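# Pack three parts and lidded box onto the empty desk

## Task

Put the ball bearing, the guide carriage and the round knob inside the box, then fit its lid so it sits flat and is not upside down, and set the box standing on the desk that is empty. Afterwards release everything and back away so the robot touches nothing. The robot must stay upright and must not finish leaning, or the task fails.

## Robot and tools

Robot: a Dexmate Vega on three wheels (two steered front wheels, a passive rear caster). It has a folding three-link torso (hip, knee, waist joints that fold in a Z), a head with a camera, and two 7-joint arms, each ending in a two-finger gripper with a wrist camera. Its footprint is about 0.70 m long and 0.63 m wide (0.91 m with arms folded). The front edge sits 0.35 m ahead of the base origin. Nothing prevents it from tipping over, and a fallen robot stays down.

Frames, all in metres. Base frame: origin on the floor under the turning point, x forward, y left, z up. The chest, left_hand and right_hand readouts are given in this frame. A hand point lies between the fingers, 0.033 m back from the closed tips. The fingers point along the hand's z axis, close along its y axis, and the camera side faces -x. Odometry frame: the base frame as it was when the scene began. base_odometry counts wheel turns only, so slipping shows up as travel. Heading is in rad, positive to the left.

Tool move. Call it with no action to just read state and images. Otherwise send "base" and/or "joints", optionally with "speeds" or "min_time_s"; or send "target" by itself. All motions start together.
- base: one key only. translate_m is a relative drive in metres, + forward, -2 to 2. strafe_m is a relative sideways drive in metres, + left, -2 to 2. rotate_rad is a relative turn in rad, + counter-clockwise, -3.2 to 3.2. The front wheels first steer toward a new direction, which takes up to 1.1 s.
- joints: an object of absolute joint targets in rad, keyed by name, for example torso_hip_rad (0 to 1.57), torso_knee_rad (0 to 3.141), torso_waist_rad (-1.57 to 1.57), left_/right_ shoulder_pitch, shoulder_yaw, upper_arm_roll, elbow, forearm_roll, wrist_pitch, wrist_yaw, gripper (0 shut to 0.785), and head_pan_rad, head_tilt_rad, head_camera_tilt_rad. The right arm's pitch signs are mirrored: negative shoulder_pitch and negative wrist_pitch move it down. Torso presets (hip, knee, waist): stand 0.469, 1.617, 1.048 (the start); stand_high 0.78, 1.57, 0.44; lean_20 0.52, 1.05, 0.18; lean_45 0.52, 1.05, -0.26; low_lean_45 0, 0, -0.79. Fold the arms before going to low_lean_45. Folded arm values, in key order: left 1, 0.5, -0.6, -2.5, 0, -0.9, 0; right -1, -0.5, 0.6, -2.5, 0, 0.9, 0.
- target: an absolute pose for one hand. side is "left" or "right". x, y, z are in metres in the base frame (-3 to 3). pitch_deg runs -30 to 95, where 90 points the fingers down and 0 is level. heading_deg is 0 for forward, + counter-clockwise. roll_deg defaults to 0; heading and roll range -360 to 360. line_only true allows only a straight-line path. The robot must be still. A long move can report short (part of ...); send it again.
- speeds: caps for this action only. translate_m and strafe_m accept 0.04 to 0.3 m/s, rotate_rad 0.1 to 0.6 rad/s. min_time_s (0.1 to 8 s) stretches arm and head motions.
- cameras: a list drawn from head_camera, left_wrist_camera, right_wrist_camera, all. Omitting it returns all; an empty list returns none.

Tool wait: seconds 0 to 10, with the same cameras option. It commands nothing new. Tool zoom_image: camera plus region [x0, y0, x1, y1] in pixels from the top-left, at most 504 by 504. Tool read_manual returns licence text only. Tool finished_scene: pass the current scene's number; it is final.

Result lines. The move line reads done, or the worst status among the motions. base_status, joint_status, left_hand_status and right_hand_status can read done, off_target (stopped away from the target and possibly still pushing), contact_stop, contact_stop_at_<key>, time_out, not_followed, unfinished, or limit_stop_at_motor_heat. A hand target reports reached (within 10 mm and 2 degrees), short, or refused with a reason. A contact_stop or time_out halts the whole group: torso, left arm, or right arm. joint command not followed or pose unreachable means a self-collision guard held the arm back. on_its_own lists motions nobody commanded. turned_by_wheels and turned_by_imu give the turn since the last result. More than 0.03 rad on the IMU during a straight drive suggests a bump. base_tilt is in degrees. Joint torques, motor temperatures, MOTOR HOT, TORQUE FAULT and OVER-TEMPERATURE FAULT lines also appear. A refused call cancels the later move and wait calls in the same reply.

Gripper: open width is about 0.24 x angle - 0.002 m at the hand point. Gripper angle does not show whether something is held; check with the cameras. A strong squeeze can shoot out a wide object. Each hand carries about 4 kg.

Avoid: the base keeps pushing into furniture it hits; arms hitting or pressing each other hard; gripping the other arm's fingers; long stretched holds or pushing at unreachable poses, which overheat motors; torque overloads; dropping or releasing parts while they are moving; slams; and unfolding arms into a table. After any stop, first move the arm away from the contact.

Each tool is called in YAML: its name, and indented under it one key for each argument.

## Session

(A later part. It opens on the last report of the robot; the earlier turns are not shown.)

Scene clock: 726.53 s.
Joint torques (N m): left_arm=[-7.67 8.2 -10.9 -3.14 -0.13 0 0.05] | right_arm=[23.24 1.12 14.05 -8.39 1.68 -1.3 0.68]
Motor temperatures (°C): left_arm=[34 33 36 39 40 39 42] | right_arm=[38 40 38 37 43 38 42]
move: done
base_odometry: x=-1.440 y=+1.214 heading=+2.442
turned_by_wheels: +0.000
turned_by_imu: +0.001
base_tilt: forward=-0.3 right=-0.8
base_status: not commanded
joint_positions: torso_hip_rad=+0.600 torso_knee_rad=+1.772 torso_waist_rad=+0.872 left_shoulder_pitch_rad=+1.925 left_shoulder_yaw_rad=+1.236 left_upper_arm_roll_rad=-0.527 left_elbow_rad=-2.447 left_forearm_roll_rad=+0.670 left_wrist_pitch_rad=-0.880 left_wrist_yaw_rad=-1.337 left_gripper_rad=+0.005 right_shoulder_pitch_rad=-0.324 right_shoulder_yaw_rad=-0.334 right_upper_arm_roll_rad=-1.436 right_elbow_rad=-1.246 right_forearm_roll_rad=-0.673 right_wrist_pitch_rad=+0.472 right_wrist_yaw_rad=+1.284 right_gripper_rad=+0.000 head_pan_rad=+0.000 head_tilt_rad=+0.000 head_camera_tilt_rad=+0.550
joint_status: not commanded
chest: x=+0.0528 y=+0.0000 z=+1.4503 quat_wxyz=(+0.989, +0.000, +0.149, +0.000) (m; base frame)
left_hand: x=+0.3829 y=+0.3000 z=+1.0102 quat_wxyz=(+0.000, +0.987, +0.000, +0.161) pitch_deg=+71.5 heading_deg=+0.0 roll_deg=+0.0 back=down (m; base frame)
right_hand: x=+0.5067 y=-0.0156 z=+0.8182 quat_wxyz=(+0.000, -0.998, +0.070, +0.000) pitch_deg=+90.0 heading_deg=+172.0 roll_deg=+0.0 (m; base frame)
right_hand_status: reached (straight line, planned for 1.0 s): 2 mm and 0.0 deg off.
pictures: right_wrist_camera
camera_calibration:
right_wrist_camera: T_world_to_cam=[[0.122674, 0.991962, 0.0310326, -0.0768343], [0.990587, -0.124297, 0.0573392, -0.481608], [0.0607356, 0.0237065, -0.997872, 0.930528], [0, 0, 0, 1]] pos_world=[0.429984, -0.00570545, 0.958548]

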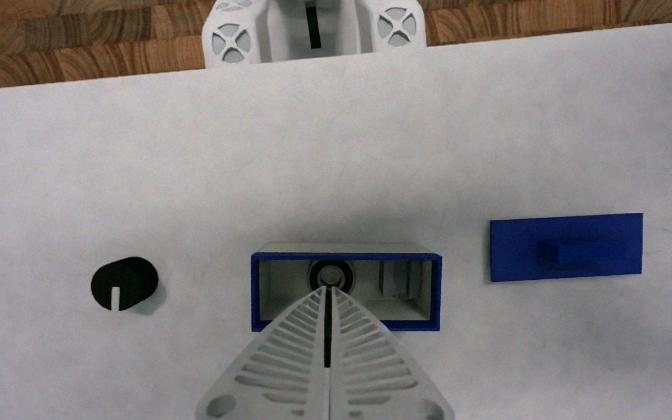

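move:
  target: {"side": "right", "x": 0.5092, "y": 0.0211, "z": 0.80, "pitch_deg": 90, "heading_deg": 172, "line_only": true}
  cameras: []

move:
  target: {"side": "right", "x": 0.5092, "y": 0.0211, "z": 0.7615, "pitch_deg": 90, "heading_deg": 172, "line_only": true}
  cameras: ["right_wrist_camera"]

zoom_image:
  camera: "right_wrist_camera"
  region: [160, 230, 460, 410]

Scene clock: 743.63 s.
Joint torques (N m): left_arm=[-5.69 7.12 -9.2 -3.55 -1.37 -0.59 -0.02] | right_arm=[25.44 4.55 5.45 -0.35 0.63 -0.96 -0.36]
Motor temperatures (°C): left_arm=[34 33 36 39 40 39 42] | right_arm=[39 40 38 37 43 38 42]
move: done
base_odometry: x=-1.440 y=+1.214 heading=+2.442
turned_by_wheels: +0.000
turned_by_imu: +0.001
base_tilt: forward=-0.3 right=-0.8
base_status: not commanded
joint_positions: torso_hip_rad=+0.600 torso_knee_rad=+1.772 torso_waist_rad=+0.872 left_shoulder_pitch_rad=+1.925 left_shoulder_yaw_rad=+1.236 left_upper_arm_roll_rad=-0.527 left_elbow_rad=-2.447 left_forearm_roll_rad=+0.670 left_wrist_pitch_rad=-0.880 left_wrist_yaw_rad=-1.337 left_gripper_rad=+0.005 right_shoulder_pitch_rad=-0.321 right_shoulder_yaw_rad=-0.178 right_upper_arm_roll_rad=-1.465 right_elbow_rad=-1.047 right_forearm_roll_rad=-0.703 right_wrist_pitch_rad=+0.485 right_wrist_yaw_rad=+1.224 right_gripper_rad=+0.000 head_pan_rad=+0.000 head_tilt_rad=+0.000 head_camera_tilt_rad=+0.550
joint_status: not commanded
chest: x=+0.0528 y=+0.0000 z=+1.4503 quat_wxyz=(+0.989, +0.000, +0.149, +0.000) (m; base frame)
left_hand: x=+0.3829 y=+0.3000 z=+1.0102 quat_wxyz=(+0.000, +0.987, +0.000, +0.161) pitch_deg=+71.5 heading_deg=+0.0 roll_deg=+0.0 back=down (m; base frame)
right_hand: x=+0.5089 y=+0.0201 z=+0.8003 quat_wxyz=(+0.000, -0.998, +0.070, +0.000) pitch_deg=+90.0 heading_deg=+172.0 roll_deg=+0.0 (m; base frame)
right_hand_status: reached (straight line, planned for 1.0 s): 1 mm and 0.0 deg off.
pictures: none
No camera images: "cameras" was empty.

Scene clock: 746.13 s.
Joint torques (N m): left_arm=[-5.35 9.81 -9.87 -2.32 0.33 1.04 0.24] | right_arm=[12.52 5.43 3.57 -1.57 0.61 1.26 -0.45]
Motor temperatures (°C): left_arm=[34 33 36 39 40 39 42] | right_arm=[38 40 38 37 43 38 42]
move: done
base_odometry: x=-1.440 y=+1.214 heading=+2.442
turned_by_wheels: +0.000
turned_by_imu: +0.000
base_tilt: forward=-0.3 right=-0.8
base_status: not commanded
joint_positions: torso_hip_rad=+0.600 torso_knee_rad=+1.772 torso_waist_rad=+0.872 left_shoulder_pitch_rad=+1.925 left_shoulder_yaw_rad=+1.236 left_upper_arm_roll_rad=-0.527 left_elbow_rad=-2.447 left_forearm_roll_rad=+0.670 left_wrist_pitch_rad=-0.880 left_wrist_yaw_rad=-1.337 left_gripper_rad=+0.005 right_shoulder_pitch_rad=-0.337 right_shoulder_yaw_rad=-0.075 right_upper_arm_roll_rad=-1.511 right_elbow_rad=-0.826 right_forearm_roll_rad=-0.762 right_wrist_pitch_rad=+0.538 right_wrist_yaw_rad=+1.087 right_gripper_rad=+0.000 head_pan_rad=+0.000 head_tilt_rad=+0.000 head_camera_tilt_rad=+0.550
joint_status: not commanded
chest: x=+0.0528 y=+0.0000 z=+1.4503 quat_wxyz=(+0.989, +0.000, +0.150, +0.000) (m; base frame)
left_hand: x=+0.3829 y=+0.3000 z=+1.0102 quat_wxyz=(+0.000, +0.987, +0.000, +0.161) pitch_deg=+71.5 heading_deg=+0.0 roll_deg=+0.0 back=down (m; base frame)
right_hand: x=+0.5094 y=+0.0212 z=+0.7625 quat_wxyz=(+0.000, -0.998, +0.070, +0.000) pitch_deg=+90.0 heading_deg=+172.0 roll_deg=+0.0 (m; base frame)
right_hand_status: reached (straight line, planned for 1.0 s): 1 mm and 0.0 deg off.
pictures: right_wrist_camera
camera_calibration:
right_wrist_camera: T_world_to_cam=[[0.122821, 0.991925, 0.0316254, -0.112529], [0.990525, -0.124496, 0.0579699, -0.476954], [0.061439, 0.0242058, -0.997817, 0.873546], [0, 0, 0, 1]] pos_world=[0.432587, 0.0310968, 0.902847]

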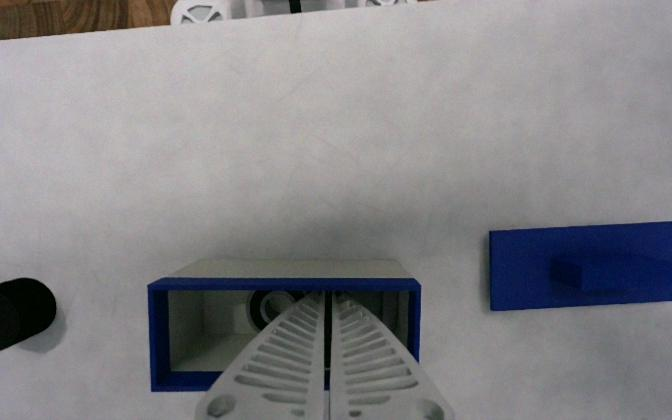

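Scaled by 1.680 from the camera's 672x420 image, which has a finer 960x600 frame.

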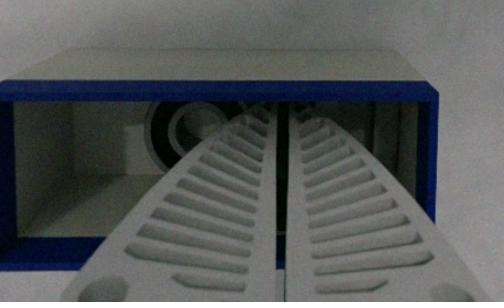

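move:
  target: {"side": "right", "x": 0.5090, "y": 0.0205, "z": 0.758, "pitch_deg": 90, "heading_deg": 172, "line_only": true}
  cameras: []

move:
  target: {"side": "right", "x": 0.5070, "y": 0.0060, "z": 0.758, "pitch_deg": 90, "heading_deg": 172, "line_only": true}
  cameras: ["right_wrist_camera"]

zoom_image:
  camera: "right_wrist_camera"
  region: [160, 230, 460, 410]

Scene clock: 748.97 s.
Joint torques (N m): left_arm=[-7.78 13.51 -11.09 -1.78 -0.18 0.53 0.2] | right_arm=[12.55 6.77 5.34 -0.62 0.36 1.26 0.17]
Motor temperatures (°C): left_arm=[34 33 36 39 40 39 42] | right_arm=[38 40 38 37 43 38 42]
move: done
base_odometry: x=-1.440 y=+1.214 heading=+2.442
turned_by_wheels: +0.000
turned_by_imu: +0.000
base_tilt: forward=-0.3 right=-0.8
base_status: not commanded
joint_positions: torso_hip_rad=+0.600 torso_knee_rad=+1.772 torso_waist_rad=+0.872 left_shoulder_pitch_rad=+1.925 left_shoulder_yaw_rad=+1.236 left_upper_arm_roll_rad=-0.527 left_elbow_rad=-2.447 left_forearm_roll_rad=+0.670 left_wrist_pitch_rad=-0.880 left_wrist_yaw_rad=-1.337 left_gripper_rad=+0.005 right_shoulder_pitch_rad=-0.339 right_shoulder_yaw_rad=-0.066 right_upper_arm_roll_rad=-1.515 right_elbow_rad=-0.805 right_forearm_roll_rad=-0.768 right_wrist_pitch_rad=+0.544 right_wrist_yaw_rad=+1.073 right_gripper_rad=+0.000 head_pan_rad=+0.000 head_tilt_rad=+0.000 head_camera_tilt_rad=+0.550
joint_status: not commanded
chest: x=+0.0528 y=+0.0000 z=+1.4503 quat_wxyz=(+0.989, +0.000, +0.150, +0.000) (m; base frame)
left_hand: x=+0.3829 y=+0.3000 z=+1.0102 quat_wxyz=(+0.000, +0.987, +0.000, +0.161) pitch_deg=+71.5 heading_deg=+0.0 roll_deg=+0.0 back=down (m; base frame)
right_hand: x=+0.5092 y=+0.0207 z=+0.7591 quat_wxyz=(+0.000, -0.998, +0.070, +0.000) pitch_deg=+90.0 heading_deg=+172.0 roll_deg=+0.0 (m; base frame)
right_hand_status: reached (straight line, planned for 0.3 s): 1 mm and 0.0 deg off.
pictures: none
No camera images: "cameras" was empty.

Scene clock: 750.73 s.
Joint torques (N m): left_arm=[-7.06 9.57 -9.6 -2.43 -0.64 1.06 0.2] | right_arm=[11.71 -1.39 9.23 -7.52 1.33 -1.18 0.61]
Motor temperatures (°C): left_arm=[34 33 36 39 40 39 42] | right_arm=[38 40 38 37 43 38 42]
move: done
base_odometry: x=-1.440 y=+1.214 heading=+2.442
turned_by_wheels: +0.000
turned_by_imu: +0.000
base_tilt: forward=-0.3 right=-0.9
base_status: not commanded
joint_positions: torso_hip_rad=+0.600 torso_knee_rad=+1.772 torso_waist_rad=+0.872 left_shoulder_pitch_rad=+1.925 left_shoulder_yaw_rad=+1.236 left_upper_arm_roll_rad=-0.527 left_elbow_rad=-2.447 left_forearm_roll_rad=+0.670 left_wrist_pitch_rad=-0.880 left_wrist_yaw_rad=-1.337 left_gripper_rad=+0.005 right_shoulder_pitch_rad=-0.347 right_shoulder_yaw_rad=-0.130 right_upper_arm_roll_rad=-1.511 right_elbow_rad=-0.886 right_forearm_roll_rad=-0.767 right_wrist_pitch_rad=+0.531 right_wrist_yaw_rad=+1.087 right_gripper_rad=+0.000 head_pan_rad=+0.000 head_tilt_rad=+0.000 head_camera_tilt_rad=+0.550
joint_status: not commanded
chest: x=+0.0528 y=+0.0000 z=+1.4503 quat_wxyz=(+0.989, +0.000, +0.150, +0.000) (m; base frame)
left_hand: x=+0.3829 y=+0.3000 z=+1.0102 quat_wxyz=(+0.000, +0.987, +0.000, +0.161) pitch_deg=+71.5 heading_deg=+0.0 roll_deg=+0.0 back=down (m; base frame)
right_hand: x=+0.5073 y=+0.0068 z=+0.7580 quat_wxyz=(+0.000, -0.998, +0.070, +0.000) pitch_deg=+90.0 heading_deg=+172.0 roll_deg=+0.0 (m; base frame)
right_hand_status: reached (straight line, planned for 0.6 s): 1 mm and 0.0 deg off.
pictures: right_wrist_camera
camera_calibration:
right_wrist_camera: T_world_to_cam=[[0.12255, 0.991975, 0.0311149, -0.0972561], [0.990559, -0.124195, 0.0580394, -0.476389], [0.0614379, 0.0237085, -0.997829, 0.869559], [0, 0, 0, 1]] pos_world=[0.430386, 0.0166944, 0.898347]

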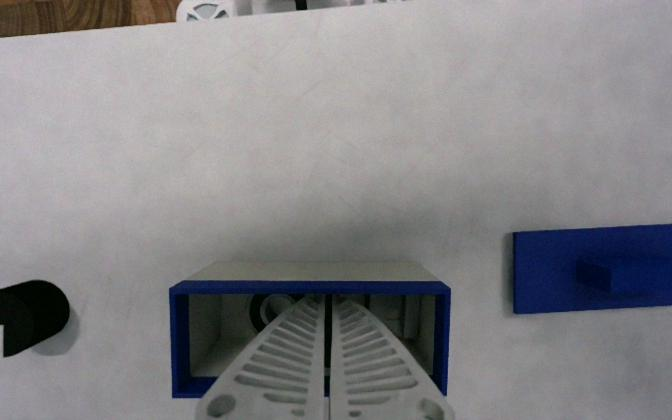

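Scaled by 1.680 from the camera's 672x420 image, which has a finer 960x600 frame.

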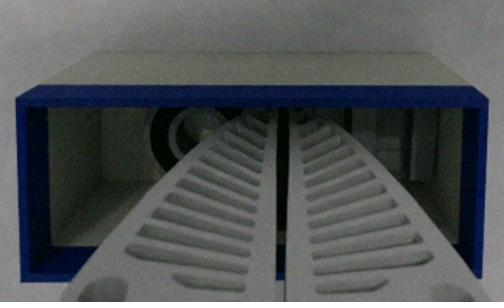

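move:
  target: {"side": "right", "x": 0.5057, "y": -0.0045, "z": 0.758, "pitch_deg": 90, "heading_deg": 172, "line_only": true}
  cameras: []

move:
  target: {"side": "right", "x": 0.5043, "y": -0.0140, "z": 0.758, "pitch_deg": 90, "heading_deg": 172, "line_only": true}
  cameras: ["right_wrist_camera"]

zoom_image:
  camera: "right_wrist_camera"
  region: [190, 230, 490, 410]

Scene clock: 754.43 s.
Joint torques (N m): left_arm=[-7.71 9.88 -12.65 -3.85 -0.04 1.17 -0.14] | right_arm=[10.22 0.61 12.45 -8.3 1.56 -0.46 0.53]
Motor temperatures (°C): left_arm=[34 33 36 39 40 39 42] | right_arm=[38 40 38 37 43 38 42]
move: done
base_odometry: x=-1.440 y=+1.214 heading=+2.442
turned_by_wheels: +0.000
turned_by_imu: +0.001
base_tilt: forward=-0.2 right=-0.8
base_status: not commanded
joint_positions: torso_hip_rad=+0.600 torso_knee_rad=+1.772 torso_waist_rad=+0.872 left_shoulder_pitch_rad=+1.925 left_shoulder_yaw_rad=+1.236 left_upper_arm_roll_rad=-0.527 left_elbow_rad=-2.447 left_forearm_roll_rad=+0.670 left_wrist_pitch_rad=-0.880 left_wrist_yaw_rad=-1.337 left_gripper_rad=+0.005 right_shoulder_pitch_rad=-0.352 right_shoulder_yaw_rad=-0.175 right_upper_arm_roll_rad=-1.507 right_elbow_rad=-0.941 right_forearm_roll_rad=-0.766 right_wrist_pitch_rad=+0.525 right_wrist_yaw_rad=+1.095 right_gripper_rad=+0.000 head_pan_rad=+0.000 head_tilt_rad=+0.000 head_camera_tilt_rad=+0.550
joint_status: not commanded
chest: x=+0.0528 y=+0.0000 z=+1.4503 quat_wxyz=(+0.989, +0.000, +0.150, +0.000) (m; base frame)
left_hand: x=+0.3829 y=+0.3000 z=+1.0102 quat_wxyz=(+0.000, +0.987, +0.000, +0.161) pitch_deg=+71.5 heading_deg=+0.0 roll_deg=+0.0 back=down (m; base frame)
right_hand: x=+0.5060 y=-0.0035 z=+0.7580 quat_wxyz=(+0.000, -0.998, +0.070, +0.000) pitch_deg=+90.0 heading_deg=+172.0 roll_deg=+0.0 (m; base frame)
right_hand_status: reached (straight line, planned for 0.5 s): 1 mm and 0.0 deg off.
pictures: none
No camera images: "cameras" was empty.

Scene clock: 755.83 s.
Joint torques (N m): left_arm=[-6.43 10.35 -11.19 -1.95 -1.17 0.86 -0.15] | right_arm=[11.27 0.66 12.49 -7.57 1.36 0.09 0.45]
Motor temperatures (°C): left_arm=[34 33 36 39 40 39 42] | right_arm=[38 40 38 37 43 38 42]
move: done
base_odometry: x=-1.440 y=+1.214 heading=+2.442
turned_by_wheels: +0.000
turned_by_imu: +0.000
base_tilt: forward=-0.2 right=-0.8
base_status: not commanded
joint_positions: torso_hip_rad=+0.600 torso_knee_rad=+1.772 torso_waist_rad=+0.872 left_shoulder_pitch_rad=+1.925 left_shoulder_yaw_rad=+1.236 left_upper_arm_roll_rad=-0.527 left_elbow_rad=-2.447 left_forearm_roll_rad=+0.670 left_wrist_pitch_rad=-0.880 left_wrist_yaw_rad=-1.337 left_gripper_rad=+0.005 right_shoulder_pitch_rad=-0.357 right_shoulder_yaw_rad=-0.214 right_upper_arm_roll_rad=-1.505 right_elbow_rad=-0.988 right_forearm_roll_rad=-0.766 right_wrist_pitch_rad=+0.520 right_wrist_yaw_rad=+1.101 right_gripper_rad=+0.000 head_pan_rad=+0.000 head_tilt_rad=+0.000 head_camera_tilt_rad=+0.550
joint_status: not commanded
chest: x=+0.0528 y=+0.0000 z=+1.4503 quat_wxyz=(+0.989, +0.000, +0.150, +0.000) (m; base frame)
left_hand: x=+0.3829 y=+0.3000 z=+1.0102 quat_wxyz=(+0.000, +0.987, +0.000, +0.161) pitch_deg=+71.5 heading_deg=+0.0 roll_deg=+0.0 back=down (m; base frame)
right_hand: x=+0.5046 y=-0.0130 z=+0.7580 quat_wxyz=(+0.000, -0.998, +0.070, +0.000) pitch_deg=+90.0 heading_deg=+172.0 roll_deg=+0.0 (m; base frame)
right_hand_status: reached (straight line, planned for 0.5 s): 1 mm and 0.0 deg off.
pictures: right_wrist_camera
camera_calibration:
right_wrist_camera: T_world_to_cam=[[0.122451, 0.991987, 0.0311099, -0.0772464], [0.990571, -0.124097, 0.0580418, -0.476274], [0.0614374, 0.0237093, -0.997829, 0.870089], [0, 0, 0, 1]] pos_world=[0.427786, -0.00310575, 0.898247]

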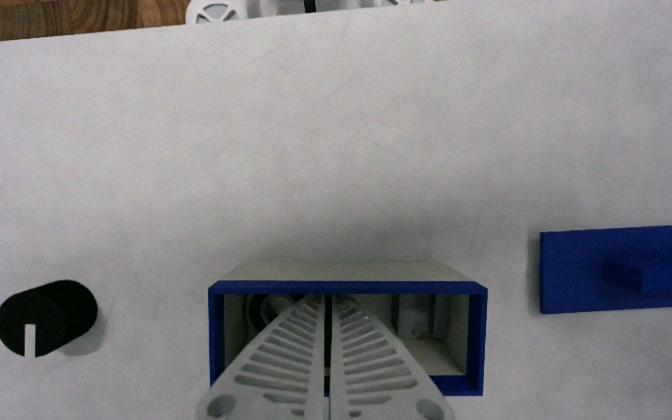

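Scaled by 1.680 from the camera's 672x420 image, which has a finer 960x600 frame.

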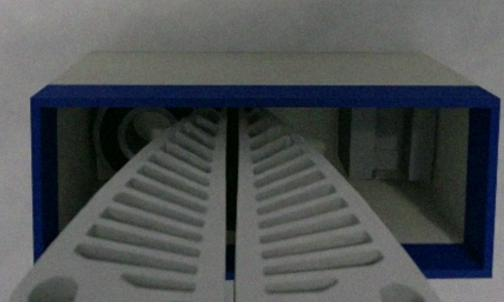

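move:
  target: {"side": "right", "x": 0.5038, "y": -0.0170, "z": 0.758, "pitch_deg": 90, "heading_deg": 172, "line_only": true}
  cameras: ["right_wrist_camera"]

zoom_image:
  camera: "right_wrist_camera"
  region: [190, 230, 490, 410]

Scene clock: 757.60 s.
Joint torques (N m): left_arm=[-5.77 7.29 -9.41 -3.61 -0.65 0.17 -0.21] | right_arm=[10.42 2 10.71 -6.96 1.28 0 0.38]
Motor temperatures (°C): left_arm=[34 33 36 39 40 39 42] | right_arm=[38 40 38 37 43 38 42]
move: done
base_odometry: x=-1.440 y=+1.214 heading=+2.442
turned_by_wheels: +0.000
turned_by_imu: +0.000
base_tilt: forward=-0.4 right=-0.8
base_status: not commanded
joint_positions: torso_hip_rad=+0.600 torso_knee_rad=+1.772 torso_waist_rad=+0.872 left_shoulder_pitch_rad=+1.925 left_shoulder_yaw_rad=+1.236 left_upper_arm_roll_rad=-0.527 left_elbow_rad=-2.447 left_forearm_roll_rad=+0.670 left_wrist_pitch_rad=-0.880 left_wrist_yaw_rad=-1.337 left_gripper_rad=+0.005 right_shoulder_pitch_rad=-0.358 right_shoulder_yaw_rad=-0.227 right_upper_arm_roll_rad=-1.504 right_elbow_rad=-1.003 right_forearm_roll_rad=-0.766 right_wrist_pitch_rad=+0.519 right_wrist_yaw_rad=+1.103 right_gripper_rad=+0.000 head_pan_rad=+0.000 head_tilt_rad=+0.000 head_camera_tilt_rad=+0.550
joint_status: not commanded
chest: x=+0.0528 y=+0.0000 z=+1.4503 quat_wxyz=(+0.989, +0.000, +0.150, +0.000) (m; base frame)
left_hand: x=+0.3829 y=+0.3000 z=+1.0102 quat_wxyz=(+0.000, +0.987, +0.000, +0.161) pitch_deg=+71.5 heading_deg=+0.0 roll_deg=+0.0 back=down (m; base frame)
right_hand: x=+0.5041 y=-0.0161 z=+0.7580 quat_wxyz=(+0.000, -0.998, +0.070, +0.000) pitch_deg=+90.0 heading_deg=+172.0 roll_deg=+0.0 (m; base frame)
right_hand_status: reached (straight line, planned for 0.3 s): 1 mm and 0.0 deg off.
pictures: right_wrist_camera
camera_calibration:
right_wrist_camera: T_world_to_cam=[[0.122451, 0.991987, 0.0311099, -0.07411], [0.990571, -0.124097, 0.0580418, -0.476164], [0.0614374, 0.0237093, -0.997829, 0.870193], [0, 0, 0, 1]] pos_world=[0.427286, -0.00620575, 0.898247]

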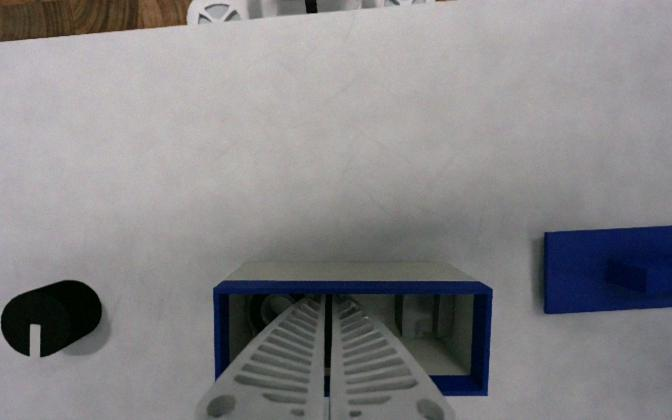

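Scaled by 1.680 from the camera's 672x420 image, which has a finer 960x600 frame.

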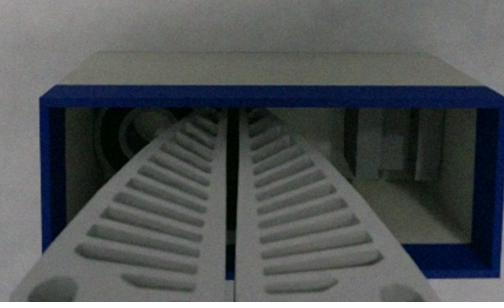

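move:
  target: {"side": "right", "x": 0.507, "y": 0.004, "z": 0.762, "pitch_deg": 90, "heading_deg": 172, "line_only": true}
  cameras: []

move:
  target: {"side": "right", "x": 0.52, "y": -0.02, "z": 0.86, "pitch_deg": 90, "heading_deg": 172, "line_only": true}
  cameras: ["right_wrist_camera"]

zoom_image:
  camera: "right_wrist_camera"
  region: [240, 190, 460, 330]

Scene clock: 761.10 s.
Joint torques (N m): left_arm=[-6.89 10.95 -9.98 -2.18 0.27 -0.49 -0.48] | right_arm=[23.67 6.15 5.08 0.01 1.52 1.01 0.18]
Motor temperatures (°C): left_arm=[34 33 36 39 40 39 42] | right_arm=[38 40 38 37 43 38 42]
move: done
base_odometry: x=-1.440 y=+1.214 heading=+2.442
turned_by_wheels: +0.000
turned_by_imu: +0.001
base_tilt: forward=-0.2 right=-0.9
base_status: not commanded
joint_positions: torso_hip_rad=+0.600 torso_knee_rad=+1.772 torso_waist_rad=+0.872 left_shoulder_pitch_rad=+1.925 left_shoulder_yaw_rad=+1.236 left_upper_arm_roll_rad=-0.527 left_elbow_rad=-2.447 left_forearm_roll_rad=+0.670 left_wrist_pitch_rad=-0.880 left_wrist_yaw_rad=-1.337 left_gripper_rad=+0.005 right_shoulder_pitch_rad=-0.348 right_shoulder_yaw_rad=-0.159 right_upper_arm_roll_rad=-1.505 right_elbow_rad=-0.932 right_forearm_roll_rad=-0.760 right_wrist_pitch_rad=+0.523 right_wrist_yaw_rad=+1.104 right_gripper_rad=+0.000 head_pan_rad=+0.000 head_tilt_rad=+0.000 head_camera_tilt_rad=+0.550
joint_status: not commanded
chest: x=+0.0528 y=+0.0000 z=+1.4503 quat_wxyz=(+0.989, +0.000, +0.150, +0.000) (m; base frame)
left_hand: x=+0.3829 y=+0.3000 z=+1.0102 quat_wxyz=(+0.000, +0.987, +0.000, +0.161) pitch_deg=+71.5 heading_deg=+0.0 roll_deg=+0.0 back=down (m; base frame)
right_hand: x=+0.5066 y=+0.0026 z=+0.7615 quat_wxyz=(+0.000, -0.998, +0.070, +0.000) pitch_deg=+90.0 heading_deg=+172.0 roll_deg=+0.0 (m; base frame)
right_hand_status: reached (straight line, planned for 0.6 s): 2 mm and 0.0 deg off.
pictures: none
No camera images: "cameras" was empty.

Scene clock: 764.17 s.
Joint torques (N m): left_arm=[-7.04 13.4 -12.04 -3.14 -0.83 0.38 -0.16] | right_arm=[26.17 0.47 12.85 -9.16 1.37 0.73 0.23]
Motor temperatures (°C): left_arm=[34 33 36 39 40 39 42] | right_arm=[38 40 38 37 43 38 42]
move: done
base_odometry: x=-1.440 y=+1.214 heading=+2.442
turned_by_wheels: +0.000
turned_by_imu: +0.000
base_tilt: forward=-0.3 right=-0.8
base_status: not commanded
joint_positions: torso_hip_rad=+0.600 torso_knee_rad=+1.772 torso_waist_rad=+0.872 left_shoulder_pitch_rad=+1.925 left_shoulder_yaw_rad=+1.236 left_upper_arm_roll_rad=-0.527 left_elbow_rad=-2.447 left_forearm_roll_rad=+0.670 left_wrist_pitch_rad=-0.880 left_wrist_yaw_rad=-1.337 left_gripper_rad=+0.005 right_shoulder_pitch_rad=-0.253 right_shoulder_yaw_rad=-0.369 right_upper_arm_roll_rad=-1.437 right_elbow_rad=-1.306 right_forearm_roll_rad=-0.585 right_wrist_pitch_rad=+0.469 right_wrist_yaw_rad=+1.344 right_gripper_rad=+0.000 head_pan_rad=+0.000 head_tilt_rad=+0.000 head_camera_tilt_rad=+0.550
joint_status: not commanded
chest: x=+0.0528 y=+0.0000 z=+1.4503 quat_wxyz=(+0.989, +0.000, +0.150, +0.000) (m; base frame)
left_hand: x=+0.3829 y=+0.3000 z=+1.0102 quat_wxyz=(+0.000, +0.987, +0.000, +0.161) pitch_deg=+71.5 heading_deg=+0.0 roll_deg=+0.0 back=down (m; base frame)
right_hand: x=+0.5197 y=-0.0196 z=+0.8579 quat_wxyz=(+0.000, -0.998, +0.070, +0.000) pitch_deg=+90.0 heading_deg=+172.0 roll_deg=+0.0 (m; base frame)
right_hand_status: reached (straight line, planned for 1.5 s): 2 mm and 0.0 deg off.
pictures: right_wrist_camera
camera_calibration:
right_wrist_camera: T_world_to_cam=[[0.122848, 0.991927, 0.0314535, -0.0761807], [0.990559, -0.124499, 0.0573885, -0.497199], [0.0608412, 0.0241064, -0.997856, 0.969396], [0, 0, 0, 1]] pos_world=[0.442884, -0.00970359, 0.998248]

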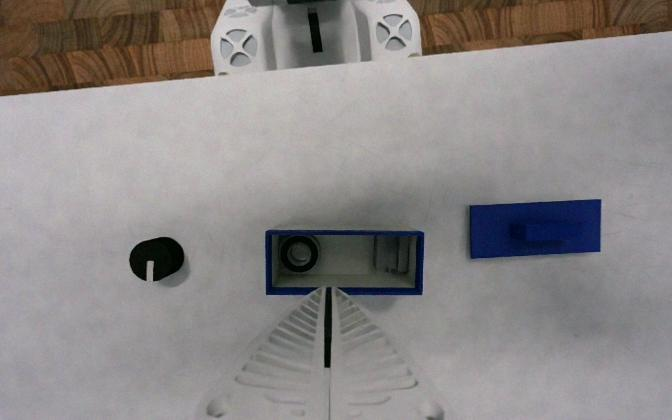

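Scaled by 2.291 from the camera's 672x420 image, which has a finer 960x600 frame.

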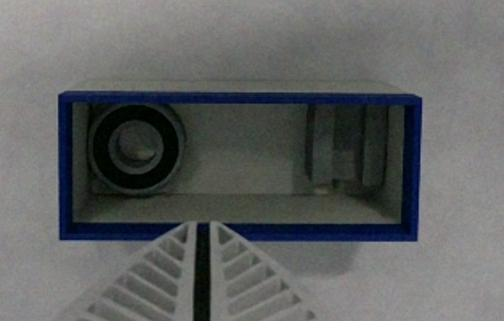

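move:
  joints: {"right_gripper_rad": 0.205}
  cameras: []

move:
  target: {"side": "right", "x": 0.4904, "y": -0.197, "z": 0.85, "pitch_deg": 90, "heading_deg": 172, "line_only": true}
  cameras: ["right_wrist_camera"]

zoom_image:
  camera: "right_wrist_camera"
  region: [240, 220, 420, 340]

Scene clock: 772.83 s.
Joint torques (N m): left_arm=[-7.75 9.6 -11.94 -4.7 -0.54 -1.09 0.25] | right_arm=[25.55 -0.1 12.5 -7.45 1.53 -1.25 0.52]
Motor temperatures (°C): left_arm=[34 33 36 39 40 39 42] | right_arm=[38 40 39 37 43 38 42]
move: done
base_odometry: x=-1.440 y=+1.214 heading=+2.442
turned_by_wheels: +0.000
turned_by_imu: +0.001
base_tilt: forward=-0.2 right=-0.7
base_status: not commanded
joint_positions: torso_hip_rad=+0.600 torso_knee_rad=+1.772 torso_waist_rad=+0.872 left_shoulder_pitch_rad=+1.925 left_shoulder_yaw_rad=+1.236 left_upper_arm_roll_rad=-0.527 left_elbow_rad=-2.447 left_forearm_roll_rad=+0.670 left_wrist_pitch_rad=-0.880 left_wrist_yaw_rad=-1.337 left_gripper_rad=+0.005 right_shoulder_pitch_rad=-0.251 right_shoulder_yaw_rad=-0.372 right_upper_arm_roll_rad=-1.437 right_elbow_rad=-1.312 right_forearm_roll_rad=-0.581 right_wrist_pitch_rad=+0.468 right_wrist_yaw_rad=+1.348 right_gripper_rad=+0.205 head_pan_rad=+0.000 head_tilt_rad=+0.000 head_camera_tilt_rad=+0.550
joint_status: all done
chest: x=+0.0528 y=+0.0000 z=+1.4503 quat_wxyz=(+0.989, +0.000, +0.150, +0.000) (m; base frame)
left_hand: x=+0.3829 y=+0.3000 z=+1.0102 quat_wxyz=(+0.000, +0.987, +0.000, +0.161) pitch_deg=+71.5 heading_deg=+0.0 roll_deg=+0.0 back=down (m; base frame)
right_hand: x=+0.5197 y=-0.0201 z=+0.8596 quat_wxyz=(+0.000, -0.998, +0.070, +0.000) pitch_deg=+90.0 heading_deg=+172.0 roll_deg=+0.0 (m; base frame)
pictures: none
No camera images: "cameras" was empty.

Scene clock: 776.37 s.
Joint torques (N m): left_arm=[-6.86 12.17 -10.39 -2.31 0.55 1.16 -0.24] | right_arm=[9.4 -5.33 12.25 -7.75 0.49 0.12 -0.03]
Motor temperatures (°C): left_arm=[34 33 36 39 40 39 42] | right_arm=[38 40 39 37 43 38 42]
move: done
base_odometry: x=-1.440 y=+1.214 heading=+2.442
turned_by_wheels: +0.000
turned_by_imu: +0.001
base_tilt: forward=-0.3 right=-0.7
base_status: not commanded
joint_positions: torso_hip_rad=+0.600 torso_knee_rad=+1.772 torso_waist_rad=+0.872 left_shoulder_pitch_rad=+1.925 left_shoulder_yaw_rad=+1.236 left_upper_arm_roll_rad=-0.527 left_elbow_rad=-2.447 left_forearm_roll_rad=+0.670 left_wrist_pitch_rad=-0.880 left_wrist_yaw_rad=-1.337 left_gripper_rad=+0.005 right_shoulder_pitch_rad=-0.312 right_shoulder_yaw_rad=-0.883 right_upper_arm_roll_rad=-1.405 right_elbow_rad=-1.627 right_forearm_roll_rad=-0.624 right_wrist_pitch_rad=+0.629 right_wrist_yaw_rad=+1.215 right_gripper_rad=+0.205 head_pan_rad=+0.000 head_tilt_rad=+0.000 head_camera_tilt_rad=+0.550
joint_status: not commanded
chest: x=+0.0528 y=+0.0000 z=+1.4503 quat_wxyz=(+0.989, +0.000, +0.150, +0.000) (m; base frame)
left_hand: x=+0.3829 y=+0.3000 z=+1.0102 quat_wxyz=(+0.000, +0.987, +0.000, +0.161) pitch_deg=+71.5 heading_deg=+0.0 roll_deg=+0.0 back=down (m; base frame)
right_hand: x=+0.4910 y=-0.1951 z=+0.8499 quat_wxyz=(+0.000, -0.998, +0.070, +0.000) pitch_deg=+90.0 heading_deg=+172.0 roll_deg=+0.0 (m; base frame)
right_hand_status: reached (straight line, planned for 2.0 s): 2 mm and 0.0 deg off.
pictures: right_wrist_camera
camera_calibration:
right_wrist_camera: T_world_to_cam=[[0.122841, 0.991932, 0.0313161, 0.101721], [0.990529, -0.124495, 0.0579082, -0.490652], [0.0613397, 0.023906, -0.997831, 0.967118], [0, 0, 0, 1]] pos_world=[0.414186, -0.185104, 0.990247]

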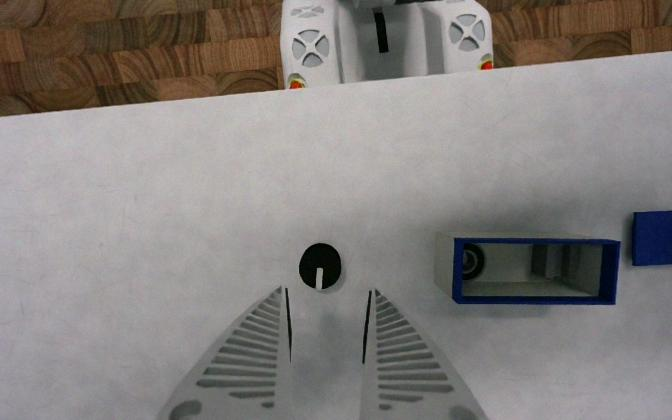

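Scaled by 2.800 from the camera's 672x420 image, which has a finer 960x600 frame.

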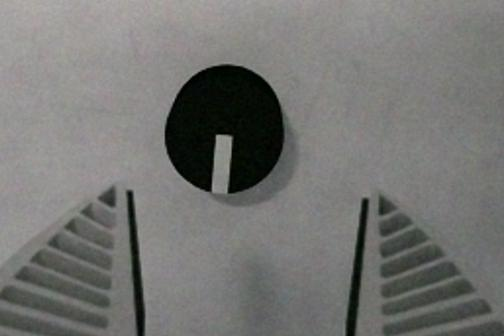

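move:
  target: {"side": "right", "x": 0.4909, "y": -0.2008, "z": 0.795, "pitch_deg": 90, "heading_deg": 172, "line_only": true}
  cameras: ["right_wrist_camera"]

zoom_image:
  camera: "right_wrist_camera"
  region: [240, 220, 420, 340]

Scene clock: 782.03 s.
Joint torques (N m): left_arm=[-6.92 9.11 -11.61 -1.42 -0.66 -0.2 -0.71] | right_arm=[10.36 -0.96 7.25 0.13 0.9 -0.61 -0.31]
Motor temperatures (°C): left_arm=[34 33 36 39 40 39 42] | right_arm=[38 40 39 37 43 38 42]
move: done
base_odometry: x=-1.440 y=+1.214 heading=+2.442
turned_by_wheels: +0.000
turned_by_imu: +0.001
base_tilt: forward=-0.4 right=-0.7
base_status: not commanded
joint_positions: torso_hip_rad=+0.600 torso_knee_rad=+1.772 torso_waist_rad=+0.872 left_shoulder_pitch_rad=+1.925 left_shoulder_yaw_rad=+1.236 left_upper_arm_roll_rad=-0.527 left_elbow_rad=-2.447 left_forearm_roll_rad=+0.670 left_wrist_pitch_rad=-0.880 left_wrist_yaw_rad=-1.337 left_gripper_rad=+0.005 right_shoulder_pitch_rad=-0.361 right_shoulder_yaw_rad=-0.814 right_upper_arm_roll_rad=-1.436 right_elbow_rad=-1.478 right_forearm_roll_rad=-0.746 right_wrist_pitch_rad=+0.652 right_wrist_yaw_rad=+1.080 right_gripper_rad=+0.205 head_pan_rad=+0.000 head_tilt_rad=+0.000 head_camera_tilt_rad=+0.550
joint_status: not commanded
chest: x=+0.0528 y=+0.0000 z=+1.4503 quat_wxyz=(+0.989, +0.000, +0.150, +0.000) (m; base frame)
left_hand: x=+0.3829 y=+0.3000 z=+1.0102 quat_wxyz=(+0.000, +0.987, +0.000, +0.161) pitch_deg=+71.5 heading_deg=+0.0 roll_deg=+0.0 back=down (m; base frame)
right_hand: x=+0.4912 y=-0.2005 z=+0.7972 quat_wxyz=(+0.000, -0.998, +0.070, +0.000) pitch_deg=+90.0 heading_deg=+172.0 roll_deg=+0.0 (m; base frame)
right_hand_status: reached (straight line, planned for 0.8 s): 2 mm and 0.0 deg off.
pictures: right_wrist_camera
camera_calibration:
right_wrist_camera: T_world_to_cam=[[0.122913, 0.991909, 0.0317664, 0.108347], [0.990495, -0.124604, 0.0582515, -0.488807], [0.0617384, 0.0243046, -0.997796, 0.91443], [0, 0, 0, 1]] pos_world=[0.414388, -0.190603, 0.937447]

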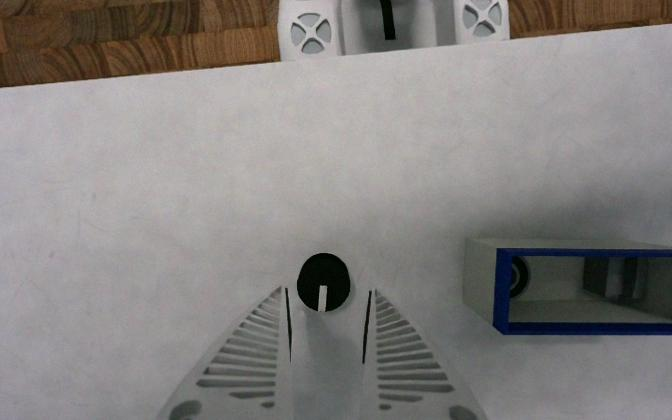

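Scaled by 2.800 from the camera's 672x420 image, which has a finer 960x600 frame.

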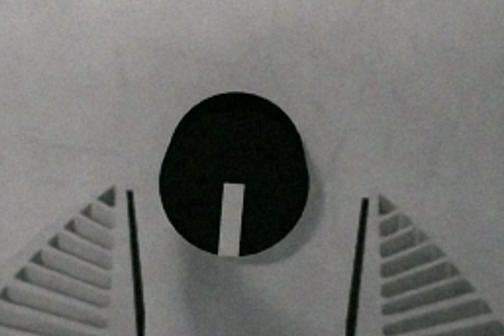

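move:
  target: {"side": "right", "x": 0.4897, "y": -0.2024, "z": 0.762, "pitch_deg": 90, "heading_deg": 172, "line_only": true}
  cameras: ["right_wrist_camera"]

zoom_image:
  camera: "right_wrist_camera"
  region: [240, 220, 420, 340]

Scene clock: 787.30 s.
Joint torques (N m): left_arm=[-6.11 10.94 -10.94 -3.47 -0.21 -0.06 0.04] | right_arm=[9.97 -0.18 6.12 2.37 0.37 0.38 0.07]
Motor temperatures (°C): left_arm=[34 33 36 39 40 39 42] | right_arm=[38 40 38 37 43 38 42]
move: done
base_odometry: x=-1.440 y=+1.214 heading=+2.442
turned_by_wheels: +0.000
turned_by_imu: +0.001
base_tilt: forward=-0.2 right=-0.8
base_status: not commanded
joint_positions: torso_hip_rad=+0.600 torso_knee_rad=+1.772 torso_waist_rad=+0.872 left_shoulder_pitch_rad=+1.925 left_shoulder_yaw_rad=+1.236 left_upper_arm_roll_rad=-0.527 left_elbow_rad=-2.447 left_forearm_roll_rad=+0.670 left_wrist_pitch_rad=-0.880 left_wrist_yaw_rad=-1.337 left_gripper_rad=+0.005 right_shoulder_pitch_rad=-0.390 right_shoulder_yaw_rad=-0.759 right_upper_arm_roll_rad=-1.458 right_elbow_rad=-1.371 right_forearm_roll_rad=-0.821 right_wrist_pitch_rad=+0.659 right_wrist_yaw_rad=+0.991 right_gripper_rad=+0.205 head_pan_rad=+0.000 head_tilt_rad=+0.000 head_camera_tilt_rad=+0.550
joint_status: not commanded
chest: x=+0.0528 y=+0.0000 z=+1.4503 quat_wxyz=(+0.989, +0.000, +0.150, +0.000) (m; base frame)
left_hand: x=+0.3829 y=+0.3000 z=+1.0102 quat_wxyz=(+0.000, +0.987, +0.000, +0.161) pitch_deg=+71.5 heading_deg=+0.0 roll_deg=+0.0 back=down (m; base frame)
right_hand: x=+0.4900 y=-0.2022 z=+0.7640 quat_wxyz=(+0.000, -0.998, +0.070, +0.000) pitch_deg=+90.0 heading_deg=+172.0 roll_deg=+0.0 (m; base frame)
right_hand_status: reached (straight line, planned for 0.7 s): 2 mm and 0.0 deg off.
pictures: right_wrist_camera
camera_calibration:
right_wrist_camera: T_world_to_cam=[[0.122814, 0.991925, 0.0316496, 0.111386], [0.990514, -0.124495, 0.0581678, -0.485807], [0.0616383, 0.0242056, -0.997805, 0.881449], [0, 0, 0, 1]] pos_world=[0.413187, -0.192303, 0.904247]

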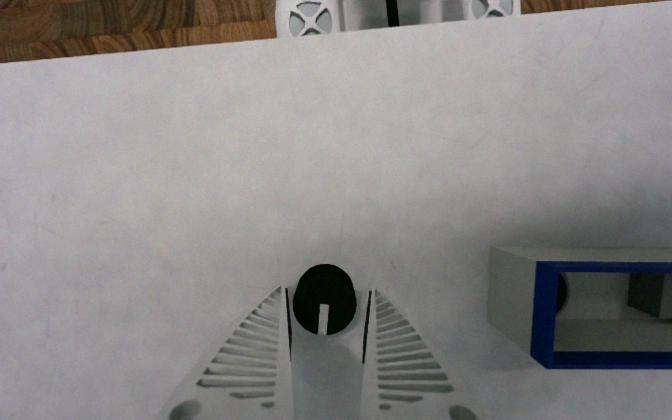

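Scaled by 2.800 from the camera's 672x420 image, which has a finer 960x600 frame.

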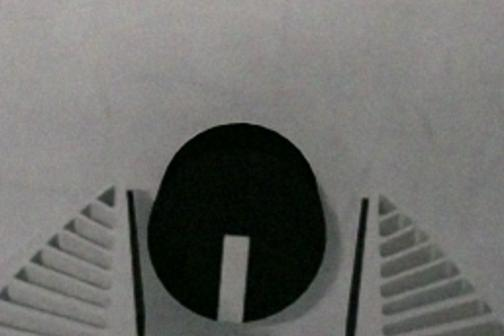

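move:
  joints: {"right_gripper_rad": 0.165}
  cameras: []

move:
  joints: {"right_gripper_rad": 0.12}
  cameras: ["right_wrist_camera"]

zoom_image:
  camera: "right_wrist_camera"
  region: [240, 220, 420, 340]

move:
  target: {"side": "right", "x": 0.4899, "y": -0.2024, "z": 0.80, "pitch_deg": 90, "heading_deg": 172, "line_only": true}
  cameras: ["right_wrist_camera"]

zoom_image:
  camera: "right_wrist_camera"
  region: [240, 220, 420, 340]

Scene clock: 790.37 s.
Joint torques (N m): left_arm=[-6.9 12.45 -8.78 -4.58 -0.3 0.59 0] | right_arm=[8.93 0.03 7.47 1.78 0.97 0.06 0.07]
Motor temperatures (°C): left_arm=[34 33 36 39 40 39 42] | right_arm=[38 40 38 37 43 38 42]
move: done
base_odometry: x=-1.440 y=+1.214 heading=+2.442
turned_by_wheels: +0.000
turned_by_imu: +0.000
base_tilt: forward=-0.3 right=-0.8
base_status: not commanded
joint_positions: torso_hip_rad=+0.600 torso_knee_rad=+1.772 torso_waist_rad=+0.872 left_shoulder_pitch_rad=+1.925 left_shoulder_yaw_rad=+1.236 left_upper_arm_roll_rad=-0.527 left_elbow_rad=-2.447 left_forearm_roll_rad=+0.670 left_wrist_pitch_rad=-0.880 left_wrist_yaw_rad=-1.337 left_gripper_rad=+0.005 right_shoulder_pitch_rad=-0.391 right_shoulder_yaw_rad=-0.756 right_upper_arm_roll_rad=-1.459 right_elbow_rad=-1.365 right_forearm_roll_rad=-0.825 right_wrist_pitch_rad=+0.659 right_wrist_yaw_rad=+0.986 right_gripper_rad=+0.165 head_pan_rad=+0.000 head_tilt_rad=+0.000 head_camera_tilt_rad=+0.550
joint_status: all done
chest: x=+0.0528 y=+0.0000 z=+1.4503 quat_wxyz=(+0.989, +0.000, +0.150, +0.000) (m; base frame)
left_hand: x=+0.3829 y=+0.3000 z=+1.0102 quat_wxyz=(+0.000, +0.987, +0.000, +0.161) pitch_deg=+71.5 heading_deg=+0.0 roll_deg=+0.0 back=down (m; base frame)
right_hand: x=+0.4899 y=-0.2024 z=+0.7622 quat_wxyz=(+0.000, -0.998, +0.070, +0.000) pitch_deg=+90.0 heading_deg=+172.0 roll_deg=+0.0 (m; base frame)
pictures: none
No camera images: "cameras" was empty.

Scene clock: 790.83 s.
Joint torques (N m): left_arm=[-8.53 6.88 -12.36 -3.65 0.12 0.28 -0.5] | right_arm=[10.58 -0.78 7.94 1.7 0.49 0.55 -0.31]
Motor temperatures (°C): left_arm=[34 33 36 39 40 39 42] | right_arm=[38 40 38 37 43 38 42]
move: done
base_odometry: x=-1.440 y=+1.214 heading=+2.442
turned_by_wheels: +0.000
turned_by_imu: +0.000
base_tilt: forward=-0.3 right=-0.8
base_status: not commanded
joint_positions: torso_hip_rad=+0.600 torso_knee_rad=+1.772 torso_waist_rad=+0.872 left_shoulder_pitch_rad=+1.925 left_shoulder_yaw_rad=+1.236 left_upper_arm_roll_rad=-0.527 left_elbow_rad=-2.447 left_forearm_roll_rad=+0.670 left_wrist_pitch_rad=-0.880 left_wrist_yaw_rad=-1.337 left_gripper_rad=+0.005 right_shoulder_pitch_rad=-0.391 right_shoulder_yaw_rad=-0.756 right_upper_arm_roll_rad=-1.459 right_elbow_rad=-1.365 right_forearm_roll_rad=-0.825 right_wrist_pitch_rad=+0.659 right_wrist_yaw_rad=+0.986 right_gripper_rad=+0.120 head_pan_rad=+0.000 head_tilt_rad=+0.000 head_camera_tilt_rad=+0.550
joint_status: all done
chest: x=+0.0528 y=+0.0000 z=+1.4503 quat_wxyz=(+0.989, +0.000, +0.150, +0.000) (m; base frame)
left_hand: x=+0.3829 y=+0.3000 z=+1.0102 quat_wxyz=(+0.000, +0.987, +0.000, +0.161) pitch_deg=+71.5 heading_deg=+0.0 roll_deg=+0.0 back=down (m; base frame)
right_hand: x=+0.4899 y=-0.2024 z=+0.7621 quat_wxyz=(+0.000, -0.998, +0.070, +0.000) pitch_deg=+90.0 heading_deg=+172.0 roll_deg=+0.0 (m; base frame)
pictures: right_wrist_camera
camera_calibration:
right_wrist_camera: T_world_to_cam=[[0.122623, 0.991952, 0.0315283, 0.11186], [0.990544, -0.124295, 0.0580863, -0.485429], [0.0615376, 0.0241074, -0.997814, 0.879701], [0, 0, 0, 1]] pos_world=[0.412987, -0.192504, 0.902447]

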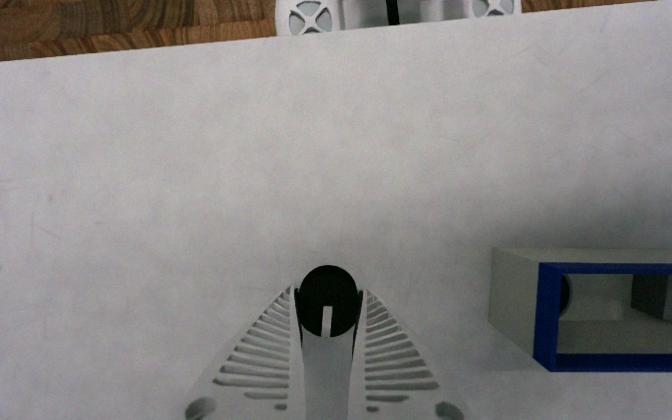

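Scaled by 2.800 from the camera's 672x420 image, which has a finer 960x600 frame.

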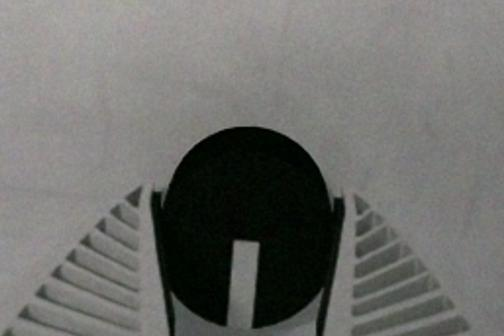

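Scene clock: 792.87 s.
Joint torques (N m): left_arm=[-8.32 10.41 -10.38 -1.07 -0.16 0.24 -0.27] | right_arm=[23.28 -5.05 12.06 -7.53 1.68 -0.81 0.39]
Motor temperatures (°C): left_arm=[34 33 36 39 40 39 42] | right_arm=[38 40 38 37 43 38 42]
move: done
base_odometry: x=-1.440 y=+1.214 heading=+2.442
turned_by_wheels: +0.000
turned_by_imu: +0.000
base_tilt: forward=-0.2 right=-0.6
base_status: not commanded
joint_positions: torso_hip_rad=+0.600 torso_knee_rad=+1.772 torso_waist_rad=+0.872 left_shoulder_pitch_rad=+1.925 left_shoulder_yaw_rad=+1.236 left_upper_arm_roll_rad=-0.527 left_elbow_rad=-2.447 left_forearm_roll_rad=+0.670 left_wrist_pitch_rad=-0.880 left_wrist_yaw_rad=-1.337 left_gripper_rad=+0.005 right_shoulder_pitch_rad=-0.365 right_shoulder_yaw_rad=-0.822 right_upper_arm_roll_rad=-1.431 right_elbow_rad=-1.486 right_forearm_roll_rad=-0.746 right_wrist_pitch_rad=+0.654 right_wrist_yaw_rad=+1.083 right_gripper_rad=+0.120 head_pan_rad=+0.000 head_tilt_rad=+0.000 head_camera_tilt_rad=+0.550
joint_status: not commanded
chest: x=+0.0528 y=+0.0000 z=+1.4503 quat_wxyz=(+0.989, +0.000, +0.150, +0.000) (m; base frame)
left_hand: x=+0.3829 y=+0.3000 z=+1.0102 quat_wxyz=(+0.000, +0.987, +0.000, +0.161) pitch_deg=+71.5 heading_deg=+0.0 roll_deg=+0.0 back=down (m; base frame)
right_hand: x=+0.4896 y=-0.2025 z=+0.7980 quat_wxyz=(+0.000, -0.998, +0.070, +0.000) pitch_deg=+90.0 heading_deg=+172.0 roll_deg=+0.0 (m; base frame)
right_hand_status: reached (straight line, planned for 0.7 s): 2 mm and 0.0 deg off.
pictures: right_wrist_camera
camera_calibration:
right_wrist_camera: T_world_to_cam=[[0.122773, 0.991947, 0.0311246, 0.111169], [0.990581, -0.124399, 0.0572254, -0.486553], [0.0606364, 0.0238057, -0.997876, 0.91591], [0, 0, 0, 1]] pos_world=[0.412783, -0.192605, 0.938348]

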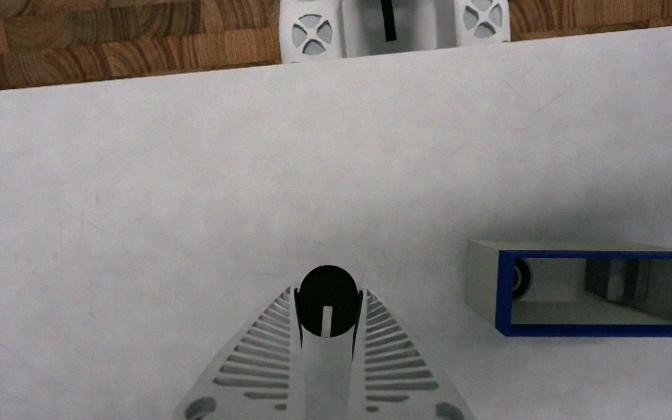

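Scaled by 2.800 from the camera's 672x420 image, which has a finer 960x600 frame.

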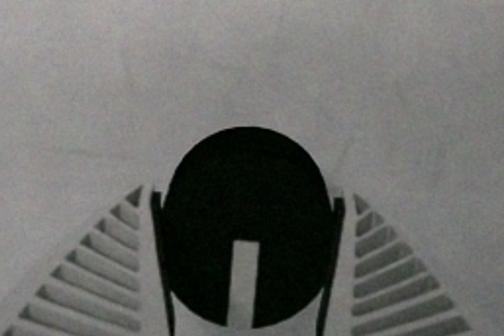

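move:
  target: {"side": "right", "x": 0.500, "y": -0.18, "z": 0.855, "pitch_deg": 90, "heading_deg": 172, "line_only": true}
  cameras: []

move:
  target: {"side": "right", "x": 0.540, "y": -0.01, "z": 0.86, "pitch_deg": 90, "heading_deg": 172, "line_only": true}
  cameras: ["right_wrist_camera"]

zoom_image:
  camera: "right_wrist_camera"
  region: [240, 190, 440, 330]

Scene clock: 797.33 s.
Joint torques (N m): left_arm=[-6.92 12.33 -10.49 -2.58 -0.26 0.75 0.1] | right_arm=[22.89 -6 12.82 -7.5 1.64 -0.4 0.48]
Motor temperatures (°C): left_arm=[34 33 36 39 40 39 42] | right_arm=[38 40 39 37 43 38 42]
move: done
base_odometry: x=-1.440 y=+1.214 heading=+2.442
turned_by_wheels: +0.000
turned_by_imu: +0.001
base_tilt: forward=-0.3 right=-0.8
base_status: not commanded
joint_positions: torso_hip_rad=+0.600 torso_knee_rad=+1.772 torso_waist_rad=+0.872 left_shoulder_pitch_rad=+1.925 left_shoulder_yaw_rad=+1.236 left_upper_arm_roll_rad=-0.527 left_elbow_rad=-2.447 left_forearm_roll_rad=+0.670 left_wrist_pitch_rad=-0.880 left_wrist_yaw_rad=-1.337 left_gripper_rad=+0.005 right_shoulder_pitch_rad=-0.304 right_shoulder_yaw_rad=-0.832 right_upper_arm_roll_rad=-1.398 right_elbow_rad=-1.588 right_forearm_roll_rad=-0.614 right_wrist_pitch_rad=+0.627 right_wrist_yaw_rad=+1.237 right_gripper_rad=+0.120 head_pan_rad=+0.000 head_tilt_rad=+0.000 head_camera_tilt_rad=+0.550
joint_status: not commanded
chest: x=+0.0528 y=+0.0000 z=+1.4503 quat_wxyz=(+0.989, +0.000, +0.150, +0.000) (m; base frame)
left_hand: x=+0.3829 y=+0.3000 z=+1.0102 quat_wxyz=(+0.000, +0.987, +0.000, +0.161) pitch_deg=+71.5 heading_deg=+0.0 roll_deg=+0.0 back=down (m; base frame)
right_hand: x=+0.4994 y=-0.1809 z=+0.8526 quat_wxyz=(+0.000, -0.998, +0.070, +0.000) pitch_deg=+90.0 heading_deg=+172.0 roll_deg=+0.0 (m; base frame)
right_hand_status: reached (straight line, planned for 0.8 s): 3 mm and 0.0 deg off.
pictures: none
No camera images: "cameras" was empty.

Scene clock: 800.97 s.
Joint torques (N m): left_arm=[-4.68 10.43 -11.98 -2.77 -0.5 -0.07 0.1] | right_arm=[25.42 4.72 7.58 -0.12 1.74 0.57 0.21]
Motor temperatures (°C): left_arm=[34 33 36 39 40 39 42] | right_arm=[38 40 38 37 43 38 42]
move: done
base_odometry: x=-1.440 y=+1.214 heading=+2.442
turned_by_wheels: +0.000
turned_by_imu: +0.001
base_tilt: forward=-0.4 right=-0.6
base_status: not commanded
joint_positions: torso_hip_rad=+0.600 torso_knee_rad=+1.772 torso_waist_rad=+0.872 left_shoulder_pitch_rad=+1.925 left_shoulder_yaw_rad=+1.236 left_upper_arm_roll_rad=-0.527 left_elbow_rad=-2.447 left_forearm_roll_rad=+0.670 left_wrist_pitch_rad=-0.880 left_wrist_yaw_rad=-1.337 left_gripper_rad=+0.005 right_shoulder_pitch_rad=-0.223 right_shoulder_yaw_rad=-0.288 right_upper_arm_roll_rad=-1.437 right_elbow_rad=-1.152 right_forearm_roll_rad=-0.586 right_wrist_pitch_rad=+0.536 right_wrist_yaw_rad=+1.314 right_gripper_rad=+0.120 head_pan_rad=+0.000 head_tilt_rad=+0.000 head_camera_tilt_rad=+0.550
joint_status: not commanded
chest: x=+0.0528 y=+0.0000 z=+1.4503 quat_wxyz=(+0.989, +0.000, +0.150, +0.000) (m; base frame)
left_hand: x=+0.3829 y=+0.3000 z=+1.0102 quat_wxyz=(+0.000, +0.987, +0.000, +0.161) pitch_deg=+71.5 heading_deg=+0.0 roll_deg=+0.0 back=down (m; base frame)
right_hand: x=+0.5395 y=-0.0117 z=+0.8596 quat_wxyz=(+0.000, -0.998, +0.070, +0.000) pitch_deg=+90.0 heading_deg=+172.0 roll_deg=+0.0 (m; base frame)
right_hand_status: reached (straight line, planned for 2.1 s): 2 mm and 0.0 deg off.
pictures: right_wrist_camera
camera_calibration:
right_wrist_camera: T_world_to_cam=[[0.122542, 0.991959, 0.0316366, -0.0864576], [0.990597, -0.124204, 0.0573712, -0.516037], [0.0608392, 0.0243087, -0.997852, 0.969691], [0, 0, 0, 1]] pos_world=[0.462784, -0.00190327, 0.999948]

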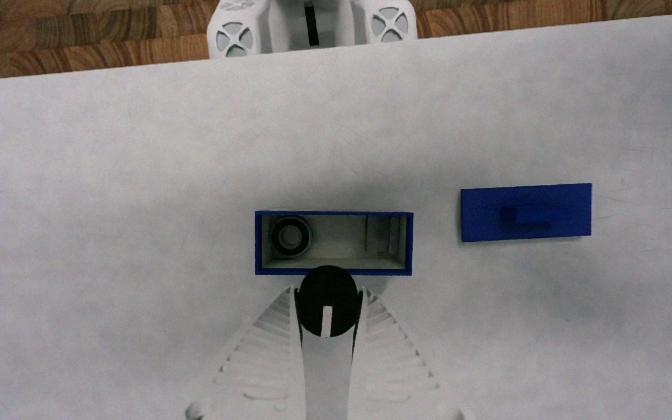

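Scaled by 2.520 from the camera's 672x420 image, which has a finer 960x600 frame.

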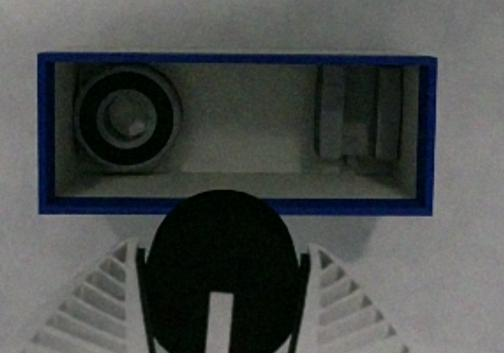

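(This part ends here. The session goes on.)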